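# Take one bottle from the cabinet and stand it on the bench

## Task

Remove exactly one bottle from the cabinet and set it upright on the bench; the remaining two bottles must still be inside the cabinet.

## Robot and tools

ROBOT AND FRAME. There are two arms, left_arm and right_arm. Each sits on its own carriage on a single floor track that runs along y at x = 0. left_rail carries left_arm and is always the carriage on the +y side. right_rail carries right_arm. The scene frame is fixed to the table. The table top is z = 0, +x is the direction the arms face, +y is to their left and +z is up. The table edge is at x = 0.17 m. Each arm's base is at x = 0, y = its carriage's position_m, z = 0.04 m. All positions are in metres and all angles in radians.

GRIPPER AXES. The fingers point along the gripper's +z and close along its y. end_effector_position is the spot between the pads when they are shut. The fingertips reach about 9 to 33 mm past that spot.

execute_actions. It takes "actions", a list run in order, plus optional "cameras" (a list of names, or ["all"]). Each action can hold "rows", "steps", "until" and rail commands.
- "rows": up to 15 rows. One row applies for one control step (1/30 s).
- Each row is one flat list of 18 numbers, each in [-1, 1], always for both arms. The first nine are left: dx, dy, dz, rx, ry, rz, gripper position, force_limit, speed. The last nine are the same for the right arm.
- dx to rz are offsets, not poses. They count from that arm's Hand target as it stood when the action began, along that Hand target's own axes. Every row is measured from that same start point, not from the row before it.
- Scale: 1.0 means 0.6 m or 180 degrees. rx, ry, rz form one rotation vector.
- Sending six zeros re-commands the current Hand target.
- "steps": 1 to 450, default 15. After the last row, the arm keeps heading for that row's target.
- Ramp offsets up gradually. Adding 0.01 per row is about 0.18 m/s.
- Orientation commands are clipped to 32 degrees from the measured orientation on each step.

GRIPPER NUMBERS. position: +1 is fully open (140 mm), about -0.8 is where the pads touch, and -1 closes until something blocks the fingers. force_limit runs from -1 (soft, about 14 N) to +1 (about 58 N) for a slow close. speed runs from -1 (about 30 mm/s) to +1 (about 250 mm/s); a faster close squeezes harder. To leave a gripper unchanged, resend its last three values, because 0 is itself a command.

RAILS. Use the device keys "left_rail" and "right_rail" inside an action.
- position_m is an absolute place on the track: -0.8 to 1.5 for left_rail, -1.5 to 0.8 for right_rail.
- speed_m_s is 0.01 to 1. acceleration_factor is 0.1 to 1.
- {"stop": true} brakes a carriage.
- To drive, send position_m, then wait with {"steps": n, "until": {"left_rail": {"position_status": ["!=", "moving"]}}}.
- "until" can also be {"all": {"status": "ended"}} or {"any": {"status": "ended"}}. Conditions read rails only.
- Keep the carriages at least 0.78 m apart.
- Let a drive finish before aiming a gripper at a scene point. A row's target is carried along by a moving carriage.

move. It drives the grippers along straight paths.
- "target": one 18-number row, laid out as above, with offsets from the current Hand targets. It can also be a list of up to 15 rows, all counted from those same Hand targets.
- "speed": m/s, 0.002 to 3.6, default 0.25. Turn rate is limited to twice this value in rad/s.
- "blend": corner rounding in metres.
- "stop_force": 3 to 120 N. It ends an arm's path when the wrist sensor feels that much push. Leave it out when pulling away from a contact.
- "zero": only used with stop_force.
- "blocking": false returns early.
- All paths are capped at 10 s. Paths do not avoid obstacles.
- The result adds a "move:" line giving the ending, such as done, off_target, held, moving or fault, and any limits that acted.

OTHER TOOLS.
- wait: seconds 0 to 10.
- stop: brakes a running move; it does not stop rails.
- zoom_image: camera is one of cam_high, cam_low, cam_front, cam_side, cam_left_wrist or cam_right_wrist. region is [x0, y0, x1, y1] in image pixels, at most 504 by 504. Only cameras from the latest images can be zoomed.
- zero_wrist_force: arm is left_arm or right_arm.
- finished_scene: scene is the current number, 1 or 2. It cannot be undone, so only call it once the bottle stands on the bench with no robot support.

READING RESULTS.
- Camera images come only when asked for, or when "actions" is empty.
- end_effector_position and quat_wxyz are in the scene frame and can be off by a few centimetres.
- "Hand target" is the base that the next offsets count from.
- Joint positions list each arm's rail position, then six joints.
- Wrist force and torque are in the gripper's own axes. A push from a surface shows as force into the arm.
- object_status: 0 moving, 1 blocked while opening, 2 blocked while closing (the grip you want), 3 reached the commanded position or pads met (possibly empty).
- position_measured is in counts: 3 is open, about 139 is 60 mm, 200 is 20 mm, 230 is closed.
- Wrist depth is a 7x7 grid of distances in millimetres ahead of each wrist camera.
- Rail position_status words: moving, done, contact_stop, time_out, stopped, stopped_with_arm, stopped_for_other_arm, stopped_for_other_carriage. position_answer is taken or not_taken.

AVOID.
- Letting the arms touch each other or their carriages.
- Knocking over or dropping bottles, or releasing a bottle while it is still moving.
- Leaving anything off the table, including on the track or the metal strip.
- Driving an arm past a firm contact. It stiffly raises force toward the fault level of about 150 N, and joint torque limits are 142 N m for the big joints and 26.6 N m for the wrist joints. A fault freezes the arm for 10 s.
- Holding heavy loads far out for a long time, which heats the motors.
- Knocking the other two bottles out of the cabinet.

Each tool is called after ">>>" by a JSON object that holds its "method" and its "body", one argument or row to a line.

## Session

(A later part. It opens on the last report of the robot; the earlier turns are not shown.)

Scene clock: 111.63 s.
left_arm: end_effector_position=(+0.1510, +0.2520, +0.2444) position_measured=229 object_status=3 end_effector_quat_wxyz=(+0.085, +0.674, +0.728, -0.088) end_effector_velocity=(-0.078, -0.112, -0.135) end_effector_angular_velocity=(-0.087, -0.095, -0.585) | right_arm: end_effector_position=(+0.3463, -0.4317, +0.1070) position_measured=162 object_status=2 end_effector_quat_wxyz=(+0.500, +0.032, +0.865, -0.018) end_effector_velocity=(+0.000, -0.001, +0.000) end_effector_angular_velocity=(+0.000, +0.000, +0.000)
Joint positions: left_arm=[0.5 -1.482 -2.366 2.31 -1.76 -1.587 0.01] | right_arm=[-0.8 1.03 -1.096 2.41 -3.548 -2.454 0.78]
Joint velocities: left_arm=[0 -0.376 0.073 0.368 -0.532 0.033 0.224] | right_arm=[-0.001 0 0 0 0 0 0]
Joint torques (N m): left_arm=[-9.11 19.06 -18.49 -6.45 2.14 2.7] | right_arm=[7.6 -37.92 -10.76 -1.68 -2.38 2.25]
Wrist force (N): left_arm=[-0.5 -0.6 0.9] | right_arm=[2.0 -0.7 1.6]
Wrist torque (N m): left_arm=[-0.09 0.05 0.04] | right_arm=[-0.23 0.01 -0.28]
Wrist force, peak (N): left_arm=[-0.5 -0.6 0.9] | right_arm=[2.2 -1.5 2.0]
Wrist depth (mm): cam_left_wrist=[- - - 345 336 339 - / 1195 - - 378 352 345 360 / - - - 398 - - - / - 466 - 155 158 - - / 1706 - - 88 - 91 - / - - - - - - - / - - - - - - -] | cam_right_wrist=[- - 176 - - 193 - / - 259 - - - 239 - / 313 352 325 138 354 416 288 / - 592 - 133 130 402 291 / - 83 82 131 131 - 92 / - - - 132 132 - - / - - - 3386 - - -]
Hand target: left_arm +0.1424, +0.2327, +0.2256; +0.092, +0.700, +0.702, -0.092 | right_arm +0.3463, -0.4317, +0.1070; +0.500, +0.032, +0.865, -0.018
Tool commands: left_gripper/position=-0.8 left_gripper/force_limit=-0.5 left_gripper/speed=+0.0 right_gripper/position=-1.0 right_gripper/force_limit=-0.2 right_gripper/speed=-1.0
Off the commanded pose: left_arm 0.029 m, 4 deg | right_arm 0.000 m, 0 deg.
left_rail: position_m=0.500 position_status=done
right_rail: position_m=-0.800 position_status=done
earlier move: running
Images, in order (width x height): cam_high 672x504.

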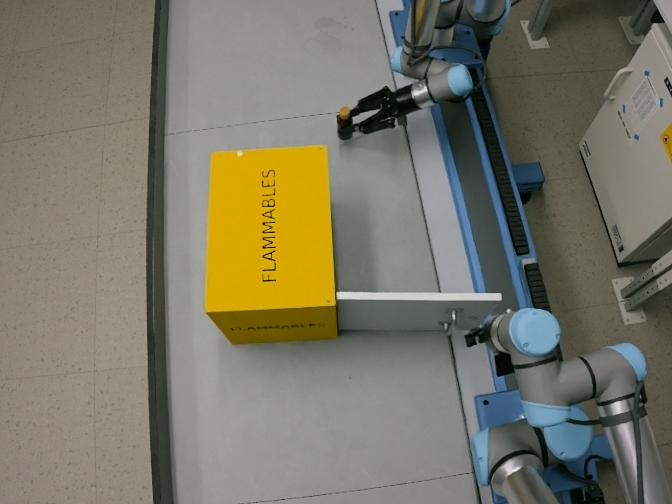

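>>> {"method": "wait", "body": {
  "seconds": 0.6
}}

>>> {"method": "move", "body": {
  "target": [0,0,0,0,0,0,-0.8,-0.5,0,0.05629,0,0.0325,0,0,0,-1,-0.2,-1],
  "speed": 0.07
}}

>>> {"method": "move", "body": {
  "target": [0,0,0,0,0,0,-0.8,-0.5,0,0.02598,0,0.015,0,0,0,-1,-0.2,-1],
  "speed": 0.01,
  "stop_force": 3.5,
  "cameras": ["cam_high","cam_side","cam_right_wrist","cam_left_wrist"]
}}

Scene clock: 114.80 s.
left_arm: end_effector_position=(+0.1420, +0.2322, +0.2250) position_measured=229 object_status=3 end_effector_quat_wxyz=(+0.092, +0.701, +0.701, -0.092) | right_arm: end_effector_position=(+0.3463, -0.4318, +0.1070) position_measured=162 object_status=2 end_effector_quat_wxyz=(+0.500, +0.032, +0.865, -0.018)
Joint positions: left_arm=[0.5 -1.525 -2.338 2.36 -1.855 -1.583 0.044] | right_arm=[-0.8 1.03 -1.096 2.41 -3.548 -2.454 0.78]
Joint torques (N m): left_arm=[-12.06 15.77 -18.31 -4.8 -1.53 1.89] | right_arm=[-0.92 -23.76 -20.67 -2.81 -0.56 2.04]
Wrist force (N): left_arm=[-0.1 0.0 0.0] | right_arm=[1.9 -0.9 1.9]
Wrist torque (N m): left_arm=[0.00 -0.04 0.09] | right_arm=[-0.28 0.03 -0.27]
Wrist force, peak (N): left_arm=[-0.6 -0.9 1.3] | right_arm=[2.2 -0.7 1.9]
Wrist depth (mm): cam_left_wrist=[- - 307 322 - - - / - 333 - 351 - 342 - / - - - 378 - - - / 1241 - - 135 182 276 - / 1655 - - 88 - 91 - / - - - - - - - / - - - - - - -] | cam_right_wrist=[180 180 - - - - 195 / - - - - 142 278 248 / - - 333 135 - - 291 / - - - - 128 374 291 / - 83 82 - - - 86 / - - - 132 - - - / - - - 3198 - - -]
Hand target: left_arm +0.1420, +0.2322, +0.2250; +0.092, +0.701, +0.701, -0.092 | right_arm +0.3463, -0.4318, +0.1070; +0.500, +0.032, +0.865, -0.018
Tool commands: left_gripper/position=-0.8 left_gripper/force_limit=-0.5 left_gripper/speed=+0.0 right_gripper/position=-1.0 right_gripper/force_limit=-0.2 right_gripper/speed=-1.0
Off the commanded pose: left_arm 0.000 m, 0 deg | right_arm 0.000 m, 0 deg.
left_rail: position_m=0.500 position_status=done
right_rail: position_m=-0.800 position_status=done
earlier move: done
wait: 0.00 of 0.6 s (the move ended)

Scene clock: 115.93 s.
left_arm: end_effector_position=(+0.1420, +0.2322, +0.2250) position_measured=229 object_status=3 end_effector_quat_wxyz=(+0.092, +0.701, +0.701, -0.092) | right_arm: end_effector_position=(+0.3463, -0.4318, +0.0681) position_measured=162 object_status=2 end_effector_quat_wxyz=(+0.500, +0.032, +0.865, -0.018)
Joint positions: left_arm=[0.5 -1.525 -2.338 2.36 -1.855 -1.583 0.044] | right_arm=[-0.8 1.03 -0.962 2.403 -3.674 -2.454 0.78]
Joint torques (N m): left_arm=[-8.66 16.6 -19.77 -4.64 -1.33 1.68] | right_arm=[-1.77 -25.57 -17.6 -6.47 -3.16 -1.9]
Wrist force (N): left_arm=[-0.3 -0.3 0.0] | right_arm=[1.8 -0.9 1.7]
Wrist torque (N m): left_arm=[-0.07 0.01 0.09] | right_arm=[-0.29 0.06 -0.05]
Wrist force, peak (N): left_arm=[-0.4 -0.3 0.0] | right_arm=[2.1 -0.5 2.4]
Wrist depth (mm): cam_left_wrist=[- 301 325 320 - 304 - / - - - 356 332 - - / - - - 367 - 358 - / 1461 - - 134 181 276 - / 1182 - - 87 - 91 - / - - - - - - - / - - - - - - -] | cam_right_wrist=[- - 123 - 134 - 130 / 177 183 - 140 - - - / - 248 275 - 248 - 277 / - - - - 130 434 274 / - 83 82 134 - - 86 / - - - - - - - / - - - - - - -]
Hand target: left_arm +0.1420, +0.2322, +0.2250; +0.092, +0.701, +0.701, -0.092 | right_arm +0.3463, -0.4318, +0.0680; +0.500, +0.032, +0.865, -0.018
Off the commanded pose: left_arm 0.000 m, 0 deg | right_arm 0.000 m, 0 deg.
left_rail: position_m=0.500 position_status=done
right_rail: position_m=-0.800 position_status=done
move: done

Scene clock: 117.97 s.
left_arm: end_effector_position=(+0.1420, +0.2322, +0.2250) position_measured=229 object_status=3 end_effector_quat_wxyz=(+0.092, +0.701, +0.701, -0.092) | right_arm: end_effector_position=(+0.3463, -0.4318, +0.0590) position_measured=162 object_status=2 end_effector_quat_wxyz=(+0.500, +0.032, +0.865, -0.018)
Joint positions: left_arm=[0.5 -1.525 -2.338 2.36 -1.855 -1.583 0.044] | right_arm=[-0.8 1.03 -0.931 2.399 -3.702 -2.454 0.78]
Joint torques (N m): left_arm=[-3.09 16.47 -17.36 -4.86 -1.37 2.03] | right_arm=[-9.1 -46.35 3.7 -0.84 -1.37 1.36]
Wrist force (N): left_arm=[-0.2 -0.2 0.1] | right_arm=[1.8 -0.6 1.5]
Wrist torque (N m): left_arm=[-0.05 -0.01 0.09] | right_arm=[-0.21 0.07 -0.05]
Wrist force, peak (N): left_arm=[-0.6 -0.3 -0.1] | right_arm=[-8.3 -0.5 -2.4]
Wrist depth (mm): cam_left_wrist=[- - 318 322 - - 300 / - 328 335 352 346 348 322 / 1074 - 381 375 338 358 - / 1292 - - - 180 - - / - - - 88 - 91 - / - - - - - - - / - - - - - - -] | cam_right_wrist=[- - - - - - 129 / - 162 147 139 - 176 144 / - - - 136 141 - - / - - - 133 131 102 275 / - 83 82 134 - - 92 / - - - 132 - - - / - - - - - - -]
Hand target: left_arm +0.1420, +0.2322, +0.2250; +0.092, +0.701, +0.701, -0.092 | right_arm +0.3463, -0.4318, +0.0590; +0.500, +0.032, +0.865, -0.018 (not the last commanded pose)
Off the commanded pose: left_arm 0.000 m, 0 deg | right_arm 0.009 m, 0 deg.
left_rail: position_m=0.500 position_status=done
right_rail: position_m=-0.800 position_status=done
move: contact (right_arm)
camera_calibration:
cam_left_wrist: T_world_to_cam=[[0.999467, 0.020212, -0.0256383, -0.130059], [0.03093, -0.837565, 0.545461, 0.0745993], [-0.0104489, -0.545963, -0.837744, 0.461706], [0, 0, 0, 1]] pos_world=[0.132507, 0.317185, 0.342766]
cam_right_wrist: T_world_to_cam=[[0.0779624, 0.995786, 0.0482966, 0.410866], [0.144997, -0.0592545, 0.987656, -0.133613], [0.986356, -0.0699972, -0.149005, -0.222201], [0, 0, 0, 1]] pos_world=[0.20651, -0.432605, 0.079011]
Images, in order (width x height): cam_high 672x504, cam_side 672x504, cam_left_wrist 672x504, cam_right_wrist 672x504.

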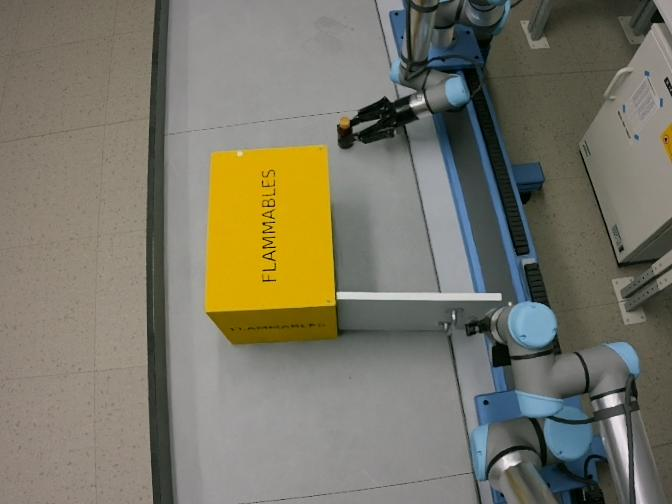

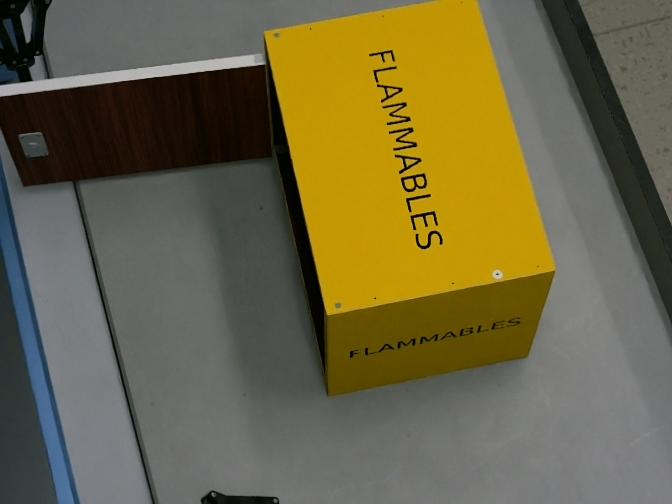

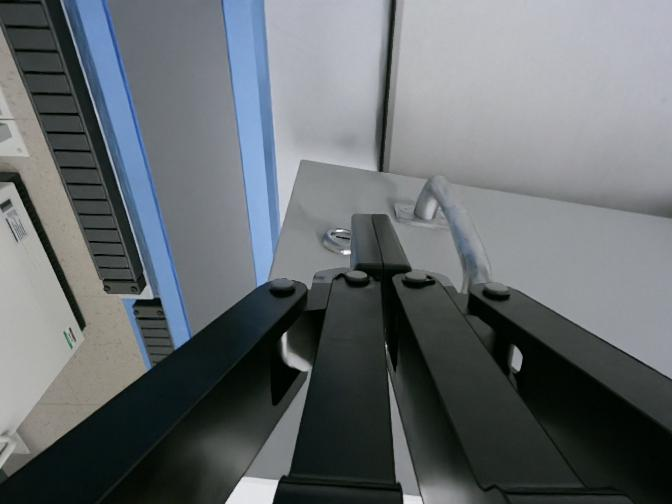

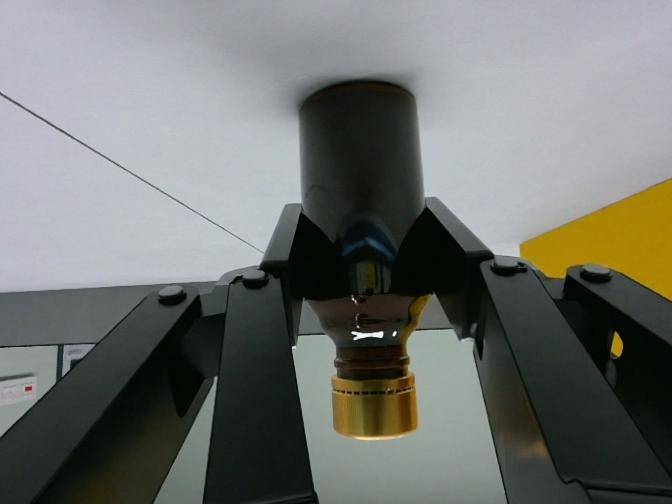

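>>> {"method": "move", "body": {
  "target": [0,0,0,0,0,0,-0.8,-0.5,0,0.00722,0,0.00417,0,0,0,-1,-0.2,-1],
  "speed": 0.004,
  "stop_force": 3
}}

>>> {"method": "execute_actions", "body": {
  "actions": [
    {"rows": [[0,0,0,0,0,0,-0.8,-0.5,0,0,0,0,0,0,0,0.2,-0.2,-1]], "steps": 42}
  ],
  "cameras": ["cam_right_wrist"]
}}

Scene clock: 133.57 s.
left_arm: end_effector_position=(+0.1420, +0.2322, +0.2250) position_measured=229 object_status=3 end_effector_quat_wxyz=(+0.092, +0.701, +0.701, -0.092) | right_arm: end_effector_position=(+0.3463, -0.4318, +0.0589) position_measured=162 object_status=2 end_effector_quat_wxyz=(+0.500, +0.032, +0.865, -0.018)
Joint positions: left_arm=[0.5 -1.525 -2.338 2.36 -1.855 -1.583 0.044] | right_arm=[-0.8 1.03 -0.931 2.399 -3.702 -2.454 0.78]
Joint torques (N m): left_arm=[4.52 17.41 -16.14 -4.93 -1.32 1.99] | right_arm=[-7.3 -44.79 -4.19 -0.28 -1.22 0.26]
Wrist force (N): left_arm=[-0.3 -0.1 0.0] | right_arm=[-0.7 -0.4 0.2]
Wrist torque (N m): left_arm=[-0.02 0.02 0.09] | right_arm=[-0.32 0.17 0.02]
Wrist force, peak (N): left_arm=[-0.5 -0.1 -0.1] | right_arm=[-3.4 -0.8 -1.6]
Wrist depth (mm): cam_left_wrist=[- - - 320 - 302 - / - 336 353 351 340 330 323 / 1322 - 375 379 349 334 - / 1371 438 415 135 182 - - / 1314 - - 88 - 91 - / - - - - - - - / - - - - - - -] | cam_right_wrist=[- 114 - 129 - 115 122 / - 151 155 139 - 151 - / - - 229 134 217 - - / - 430 - 139 128 97 307 / - 83 82 133 - - 92 / - - - 132 - - - / - - - 3489 - - -]
Hand target: left_arm +0.1420, +0.2322, +0.2250; +0.092, +0.701, +0.701, -0.092 | right_arm +0.3463, -0.4318, +0.0589; +0.500, +0.032, +0.865, -0.018 (not the last commanded pose)
Off the commanded pose: left_arm 0.000 m, 0 deg | right_arm 0.005 m, 0 deg.
left_rail: position_m=0.500 position_status=done
right_rail: position_m=-0.800 position_status=done
move: contact (right_arm)

Scene clock: 135.17 s.
left_arm: end_effector_position=(+0.1420, +0.2322, +0.2250) position_measured=229 object_status=3 end_effector_quat_wxyz=(+0.092, +0.701, +0.701, -0.092) | right_arm: end_effector_position=(+0.3463, -0.4318, +0.0589) position_measured=104 object_status=3 end_effector_quat_wxyz=(+0.500, +0.032, +0.865, -0.018)
Joint positions: left_arm=[0.5 -1.525 -2.338 2.36 -1.855 -1.583 0.044] | right_arm=[-0.8 1.03 -0.931 2.399 -3.702 -2.454 0.78]
Joint torques (N m): left_arm=[4.03 15.66 -19.3 -4.74 -1.16 1.85] | right_arm=[-6.95 -43.56 -7.71 -3.39 0.29 0.46]
Wrist force (N): left_arm=[-0.3 0.0 -0.1] | right_arm=[-0.9 -0.4 0.4]
Wrist torque (N m): left_arm=[0.00 0.01 0.09] | right_arm=[-0.17 0.12 -0.04]
Wrist force, peak (N): left_arm=[-0.5 -0.3 -0.2] | right_arm=[-1.3 -0.9 0.4]
Wrist depth (mm): cam_left_wrist=[- - 312 321 - - - / - - - 353 334 - - / - - - 377 340 - - / - - 411 136 189 - - / - - - - - 91 - / - - - - - - - / - - - - - - -] | cam_right_wrist=[- - - - 126 114 122 / - - - - 143 164 166 / - 206 - - - 228 284 / 479 - 132 131 134 131 292 / - 88 114 - 133 114 80 / - - - 132 3598 - - / - - - 3775 - - -]
Hand target: left_arm +0.1420, +0.2322, +0.2250; +0.092, +0.701, +0.701, -0.092 | right_arm +0.3463, -0.4318, +0.0589; +0.500, +0.032, +0.865, -0.018
Off the commanded pose: left_arm 0.000 m, 0 deg | right_arm 0.000 m, 0 deg.
left_rail: position_m=0.500 position_status=done
right_rail: position_m=-0.800 position_status=done
camera_calibration:
cam_right_wrist: T_world_to_cam=[[0.0780336, 0.99579, 0.0480846, 0.410875], [0.145105, -0.0590625, 0.987652, -0.133453], [0.986334, -0.0700927, -0.149104, -0.222244], [0, 0, 0, 1]] pos_world=[0.20651, -0.432605, 0.078911]
Images, in order (width x height): cam_right_wrist 672x504.

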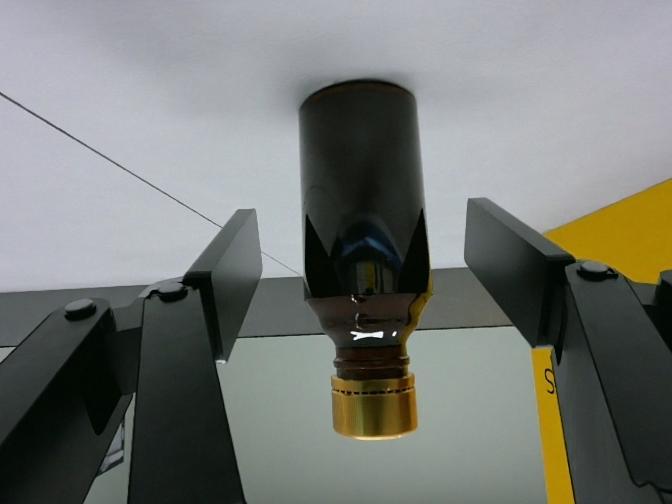

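>>> {"method": "move", "body": {
  "target": [
    [-0.16469,-0.01533,0.04413,-0.00719,0,-0.02683,-0.8,-0.5,0,0,0,-0.0917,0,0,0,0.2,-0.2,-1],
    [-0.29428,0.0025,0.07885,-0.02876,0,-0.10732,-0.8,-0.5,0,-0.0866,0,-0.1417,0,0,0,0.2,-0.2,-1],
    [-0.41518,0.05417,0.11124,-0.05032,0,-0.18781,-0.8,-0.5,0,-0.1732,0,-0.1917,0,0,0,0.2,-0.2,-1],
    [-0.51885,0.13667,0.13902,-0.07189,0,-0.26831,-0.8,-0.5,0,-0.2358,-0.133,-0.2165,0,0,0,0.2,-0.2,-1],
    [-0.59854,0.24417,0.16037,-0.09346,0,-0.3488,-0.8,-0.5,0,-0.2358,-0.133,-0.2165,0,0,0,0.2,-0.2,-1],
    [-0.64361,0.35183,0.17245,-0.11215,0,-0.41856,-0.8,-0.5,0,-0.2358,-0.133,-0.2165,0,0,0,0.2,-0.2,-1]
  ],
  "speed": [0.1,0.18,0.18,0.18,0.18,0.15],
  "blend": [0.015,0.03,0.03,0.03,0.03,0],
  "stop_force": 30,
  "cameras": ["cam_high","cam_front","cam_side","cam_left_wrist"]
}}

Scene clock: 147.77 s.
left_arm: end_effector_position=(+0.3531, -0.1676, +0.2250) position_measured=229 object_status=3 end_effector_quat_wxyz=(+0.130, +0.104, +0.986, -0.014) | right_arm: end_effector_position=(+0.2988, -0.5083, +0.2464) position_measured=104 object_status=3 end_effector_quat_wxyz=(+0.500, +0.032, +0.865, -0.018)
Joint positions: left_arm=[0.5 -1.362 -1.063 1.214 -1.831 -1.332 -1.139] | right_arm=[-0.8 1.034 -1.736 2.533 -3.027 -2.457 0.786]
Joint torques (N m): left_arm=[12.44 -41.25 -36.19 -2.04 3.11 -2.12] | right_arm=[-12.19 -21.97 -10.92 -0.24 0.37 -1.86]
Wrist force (N): left_arm=[1.1 0.2 -0.3] | right_arm=[-1.1 -0.7 0.7]
Wrist torque (N m): left_arm=[-0.06 0.01 0.16] | right_arm=[-0.23 0.18 -0.06]
Wrist force, peak (N): left_arm=[4.0 0.0 -1.3] | right_arm=[-1.7 -1.1 0.7]
Wrist depth (mm): cam_left_wrist=[- - - - 300 - - / - 334 - - - - - / - - 368 - 260 - - / 431 - - - - 159 - / 482 - - 87 - 94 - / - - - - - - - / - - - - - - -] | cam_right_wrist=[- - - 390 390 - - / - - 520 - - - 390 / - 731 689 - 743 - 397 / - 797 132 - - 130 384 / - 88 130 - - 114 86 / - - 3775 5117 3655 - - / - - - 3714 4345 - -]
Hand target: left_arm +0.3531, -0.1676, +0.2250; +0.130, +0.104, +0.986, -0.014 | right_arm +0.2988, -0.5083, +0.2464; +0.500, +0.032, +0.865, -0.018
Off the commanded pose: left_arm 0.000 m, 0 deg | right_arm 0.000 m, 0 deg.
left_rail: position_m=0.500 position_status=done
right_rail: position_m=-0.800 position_status=done
move: done
camera_calibration:
cam_left_wrist: T_world_to_cam=[[0.188097, 0.981813, -0.0257344, 0.114729], [0.825662, -0.143883, 0.54551, -0.431135], [0.531886, -0.123857, -0.837709, 0.124894], [0, 0, 0, 1]] pos_world=[0.267962, -0.159207, 0.342765]
Images, in order (width x height): cam_high 672x504, cam_front 672x504, cam_side 672x504, cam_left_wrist 672x504.

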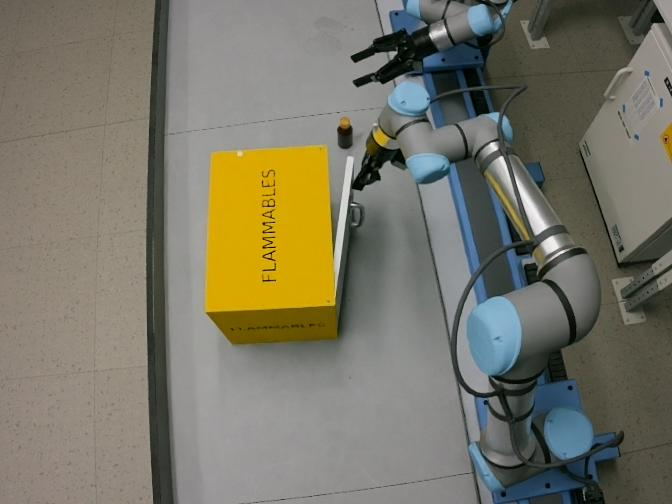

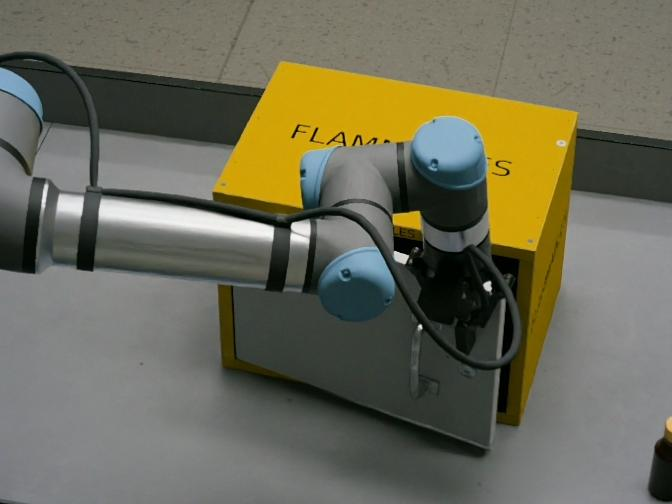

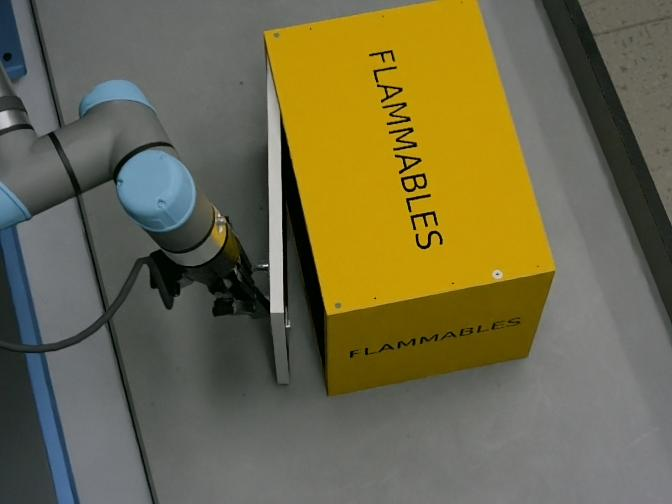

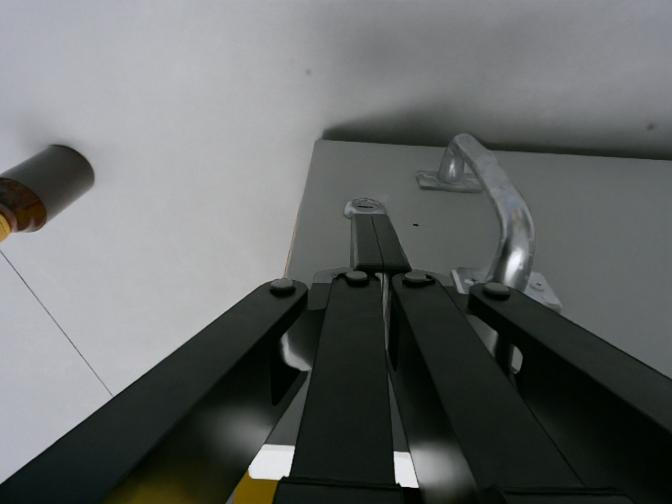

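>>> {"method": "move", "body": {
  "target": [
    [-0.0494,0,0.01324,0,0,0,-0.8,-0.5,0,0,0,0,0,0,0,0.2,-0.2,-1],
    [-0.09308,0.0028,0.02493,0,0,0,-0.8,-0.5,0,0,0,0,0,0,0,0.2,-0.2,-1]
  ],
  "speed": [0.05,0.02],
  "blend": [0.005,0],
  "stop_force": 8,
  "cameras": ["cam_high","cam_front","cam_side","cam_left_wrist"]
}}

Scene clock: 153.80 s.
left_arm: end_effector_position=(+0.4100, -0.1780, +0.2250) position_measured=229 object_status=3 end_effector_quat_wxyz=(+0.130, +0.104, +0.986, -0.014) | right_arm: end_effector_position=(+0.2988, -0.5083, +0.2464) position_measured=104 object_status=3 end_effector_quat_wxyz=(+0.500, +0.032, +0.865, -0.018)
Joint positions: left_arm=[0.5 -1.288 -0.975 1.08 -1.802 -1.341 -1.063] | right_arm=[-0.8 1.034 -1.736 2.533 -3.027 -2.457 0.786]
Joint torques (N m): left_arm=[12.86 -44.25 -36.56 -2.02 -1.23 1.82] | right_arm=[-9.91 -22.16 -11.97 -0.46 0.27 -1.91]
Wrist force (N): left_arm=[1.2 -0.3 -0.3] | right_arm=[-1.2 -1.1 0.6]
Wrist torque (N m): left_arm=[-0.09 0.01 0.06] | right_arm=[-0.31 0.20 -0.07]
Wrist force, peak (N): left_arm=[2.0 -0.1 -0.5] | right_arm=[-1.3 -1.2 0.7]
Wrist depth (mm): cam_left_wrist=[317 314 - - 305 - - / 349 339 - - 331 - - / 357 - - - - 160 - / 470 424 418 135 - 156 - / - - - 87 - 91 - / - - - - - - - / - - - - - - -] | cam_right_wrist=[- - - 423 442 - - / - - - - - - 388 / - 770 - - - 724 395 / 2741 - 152 - - 128 384 / - 88 114 - - 114 80 / - - 3655 3386 - - - / - - - - - - -]
Hand target: left_arm +0.4100, -0.1780, +0.2250; +0.130, +0.104, +0.986, -0.014 | right_arm +0.2988, -0.5083, +0.2464; +0.500, +0.032, +0.865, -0.018
Off the commanded pose: left_arm 0.000 m, 0 deg | right_arm 0.000 m, 0 deg.
left_rail: position_m=0.500 position_status=done
right_rail: position_m=-0.800 position_status=done
move: done
camera_calibration:
cam_left_wrist: T_world_to_cam=[[0.188097, 0.981813, -0.0257344, 0.114237], [0.825662, -0.143883, 0.54551, -0.479611], [0.531886, -0.123857, -0.837709, 0.0933413], [0, 0, 0, 1]] pos_world=[0.324862, -0.169607, 0.342765]
Images, in order (width x height): cam_high 672x504, cam_front 672x504, cam_side 672x504, cam_left_wrist 672x504.

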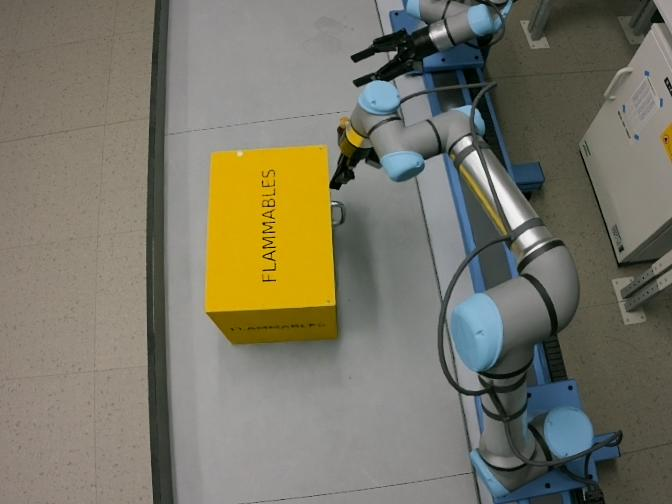

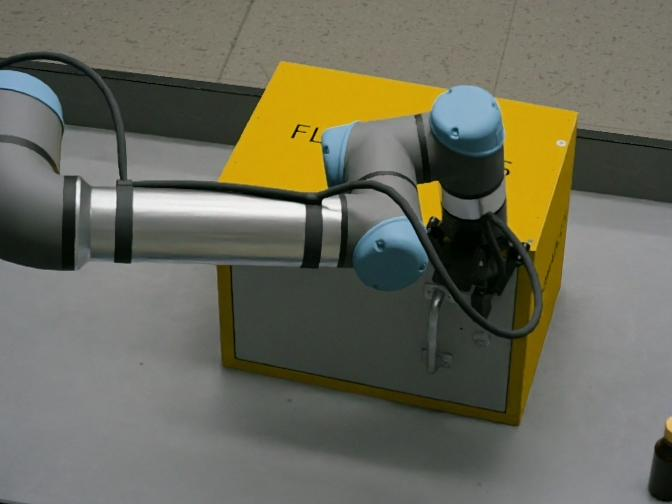

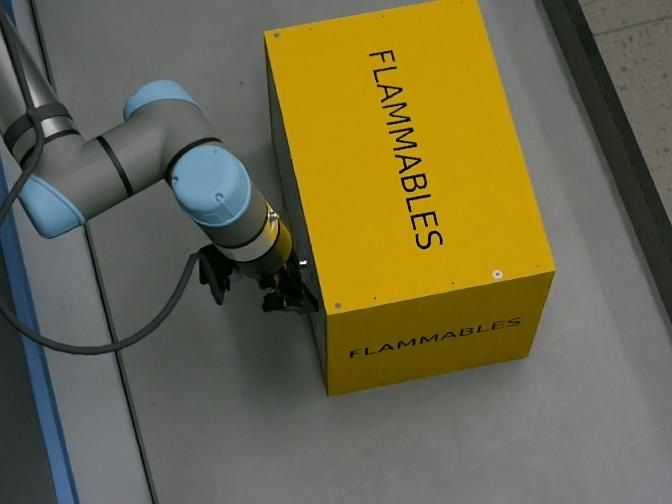

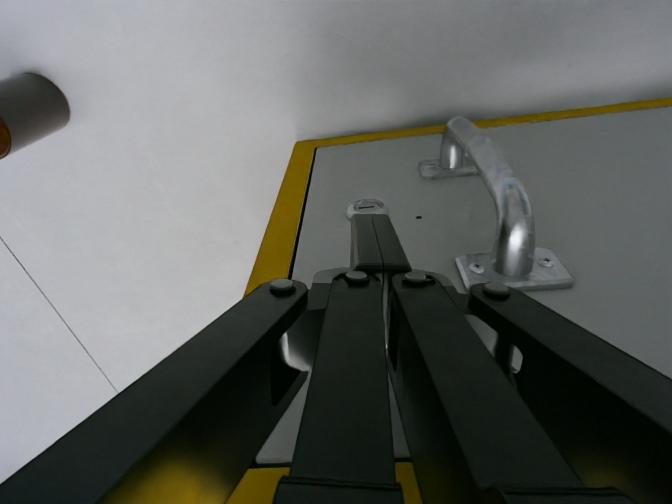

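>>> {"method": "move", "body": {
  "target": [-0.0241,0.00275,0.0065,0,0,0,-0.8,-0.5,0,0,0,0,0,0,0,0.2,-0.2,-1],
  "speed": 0.015,
  "stop_force": 8,
  "cameras": ["cam_front","cam_left_wrist","cam_side"]
}}

Scene clock: 178.13 s.
left_arm: end_effector_position=(+0.4106, -0.1780, +0.2250) position_measured=229 object_status=3 end_effector_quat_wxyz=(+0.130, +0.104, +0.986, -0.014) | right_arm: end_effector_position=(+0.2988, -0.5083, +0.2464) position_measured=104 object_status=3 end_effector_quat_wxyz=(+0.500, +0.032, +0.865, -0.018)
Joint positions: left_arm=[0.5 -1.287 -0.974 1.079 -1.802 -1.341 -1.063] | right_arm=[-0.8 1.034 -1.736 2.533 -3.027 -2.457 0.786]
Joint torques (N m): left_arm=[-8.96 -61.91 -18.66 -5.14 4.37 -2.17] | right_arm=[-11.07 -22.84 -10.65 -0.58 0.13 -1.77]
Wrist force (N): left_arm=[7.4 -1.2 -3.2] | right_arm=[-1.0 -1.0 0.7]
Wrist torque (N m): left_arm=[-0.04 -0.03 0.07] | right_arm=[-0.30 0.16 -0.06]
Wrist force, peak (N): left_arm=[12.6 -0.5 -5.2] | right_arm=[-1.3 -1.3 1.0]
Wrist depth (mm): cam_left_wrist=[- - - - - - - / 322 - - - 332 - - / - - 374 - - 158 - / - - - 135 - 157 - / - - - 88 - 91 - / - - - - - - - / - - - - - - -] | cam_right_wrist=[- - - 373 396 403 386 / 516 - - - - - 391 / - 673 - 802 706 - 411 / - - 152 - - 130 - / - 88 129 3543 3543 114 80 / - - - 3970 3714 - - / - - - - 5483 - -]
Hand target: left_arm +0.4106, -0.1780, +0.2250; +0.130, +0.104, +0.986, -0.014 (not the last commanded pose) | right_arm +0.2988, -0.5083, +0.2464; +0.500, +0.032, +0.865, -0.018
Off the commanded pose: left_arm 0.014 m, 0 deg | right_arm 0.000 m, 0 deg.
left_rail: position_m=0.500 position_status=done
right_rail: position_m=-0.800 position_status=done
move: contact (left_arm)
camera_calibration:
cam_left_wrist: T_world_to_cam=[[0.188092, 0.981814, -0.0257609, 0.114234], [0.825709, -0.143874, 0.54544, -0.480111], [0.531814, -0.123864, -0.837754, 0.0930473], [0, 0, 0, 1]] pos_world=[0.325462, -0.169707, 0.342765]
Images, in order (width x height): cam_front 672x504, cam_side 672x504, cam_left_wrist 672x504.

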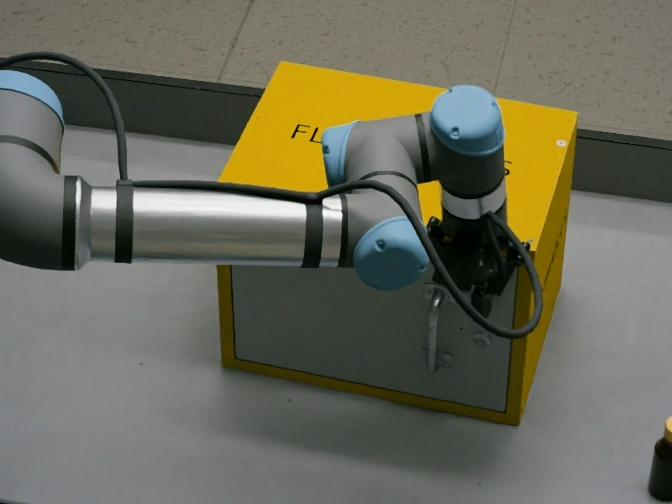

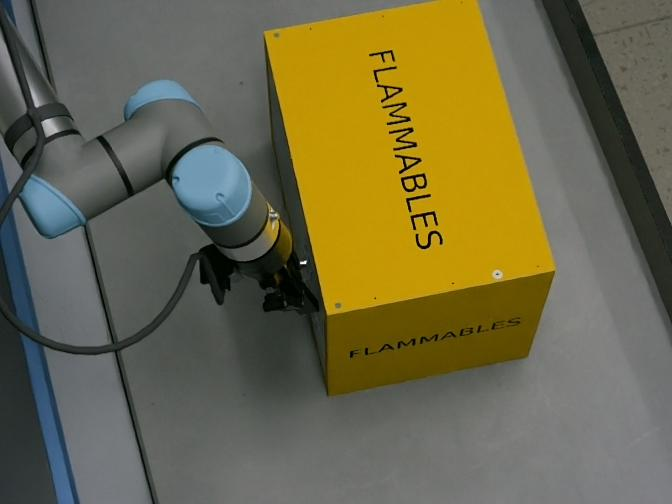

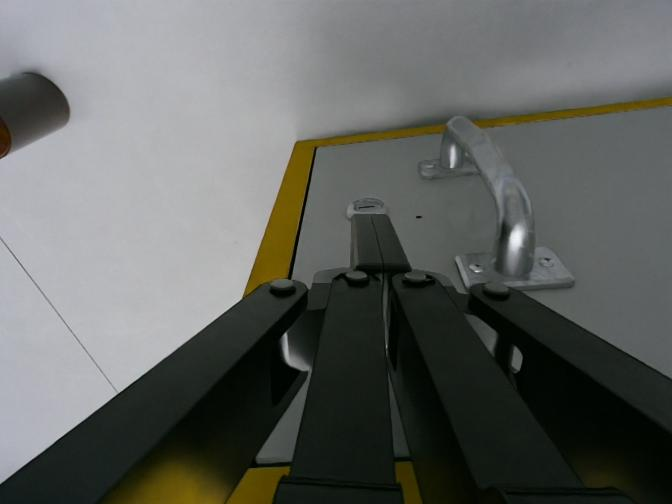

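>>> {"method": "move", "body": {
  "target": [0.1575,-0.0346,-0.0422,0,0,0,-0.8,-0.5,0,0,0,0,0,0,0,0.2,-0.2,-1],
  "speed": 0.15,
  "cameras": ["cam_high","cam_front","cam_side","cam_left_wrist"]
}}

Scene clock: 180.50 s.
left_arm: end_effector_position=(+0.3107, -0.1780, +0.2250) position_measured=229 object_status=3 end_effector_quat_wxyz=(+0.130, +0.104, +0.986, -0.014) | right_arm: end_effector_position=(+0.2988, -0.5083, +0.2464) position_measured=104 object_status=3 end_effector_quat_wxyz=(+0.500, +0.032, +0.865, -0.018)
Joint positions: left_arm=[0.5 -1.425 -1.078 1.233 -1.819 -1.326 -1.204] | right_arm=[-0.8 1.034 -1.736 2.533 -3.027 -2.457 0.786]
Joint torques (N m): left_arm=[-10.39 -58.12 -15.98 -4.55 2.84 -2.13] | right_arm=[-9.79 -21.51 -11.12 -0.64 0 -1.52]
Wrist force (N): left_arm=[-0.2 -0.3 -0.1] | right_arm=[-0.9 -1.0 0.8]
Wrist torque (N m): left_arm=[-0.07 0.02 0.15] | right_arm=[-0.29 0.14 -0.06]
Wrist force, peak (N): left_arm=[7.5 -1.4 -3.2] | right_arm=[-1.4 -1.1 0.8]
Wrist depth (mm): cam_left_wrist=[313 309 308 - - - - / - - - 333 348 - - / - - - 379 355 - - / - - - 154 284 - - / - - - 88 - 91 - / - - - - - - - / - - - - - - -] | cam_right_wrist=[- 365 - - - - - / 489 537 - - 586 - - / 616 700 - - - - - / 2741 - 133 - 4040 130 384 / - 88 3838 - - 114 80 / - - - - - - - / - - 3714 - - - -]
Hand target: left_arm +0.3105, -0.1780, +0.2250; +0.130, +0.104, +0.986, -0.014 | right_arm +0.2988, -0.5083, +0.2464; +0.500, +0.032, +0.865, -0.018
Off the commanded pose: left_arm 0.000 m, 0 deg | right_arm 0.000 m, 0 deg.
left_rail: position_m=0.500 position_status=done
right_rail: position_m=-0.800 position_status=done
move: done
camera_calibration:
cam_left_wrist: T_world_to_cam=[[0.188116, 0.981812, -0.0256239, 0.132854], [0.825728, -0.143977, 0.545385, -0.397694], [0.531776, -0.123754, -0.837794, 0.146176], [0, 0, 0, 1]] pos_world=[0.225662, -0.169607, 0.342766]
Images, in order (width x height): cam_high 672x504, cam_front 672x504, cam_side 672x504, cam_left_wrist 672x504.

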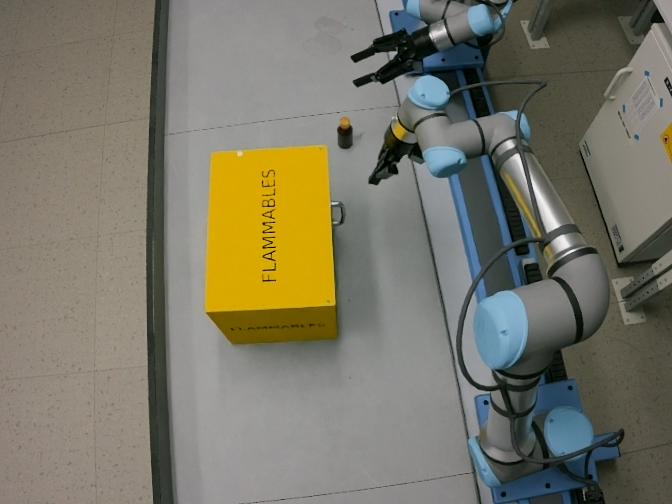

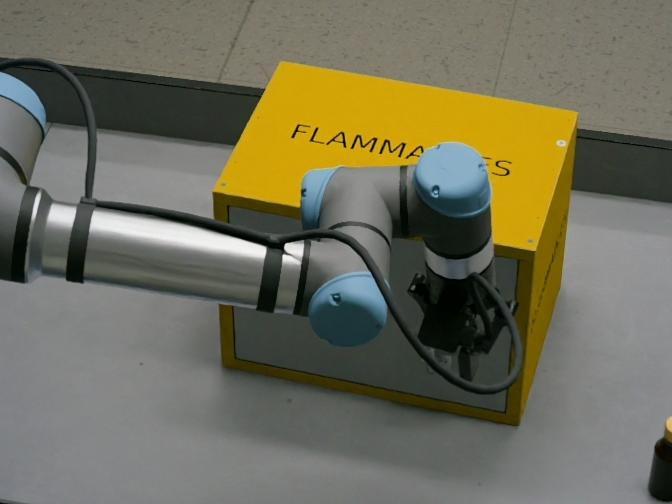

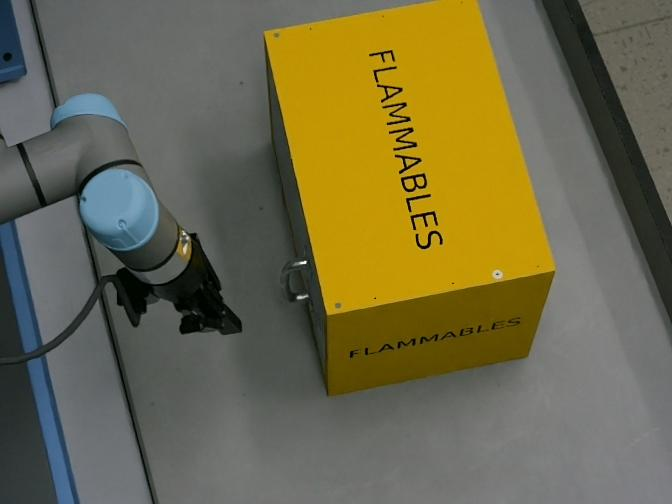

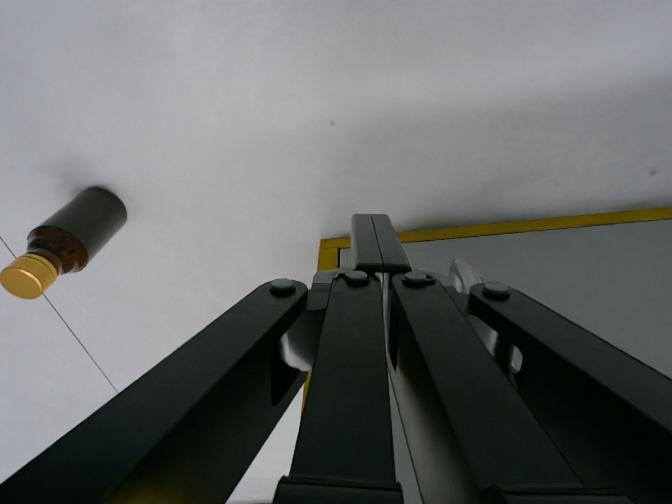

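>>> {"method": "finished_scene", "body": {
  "scene": 2
}}

The scene is finished: the task was done.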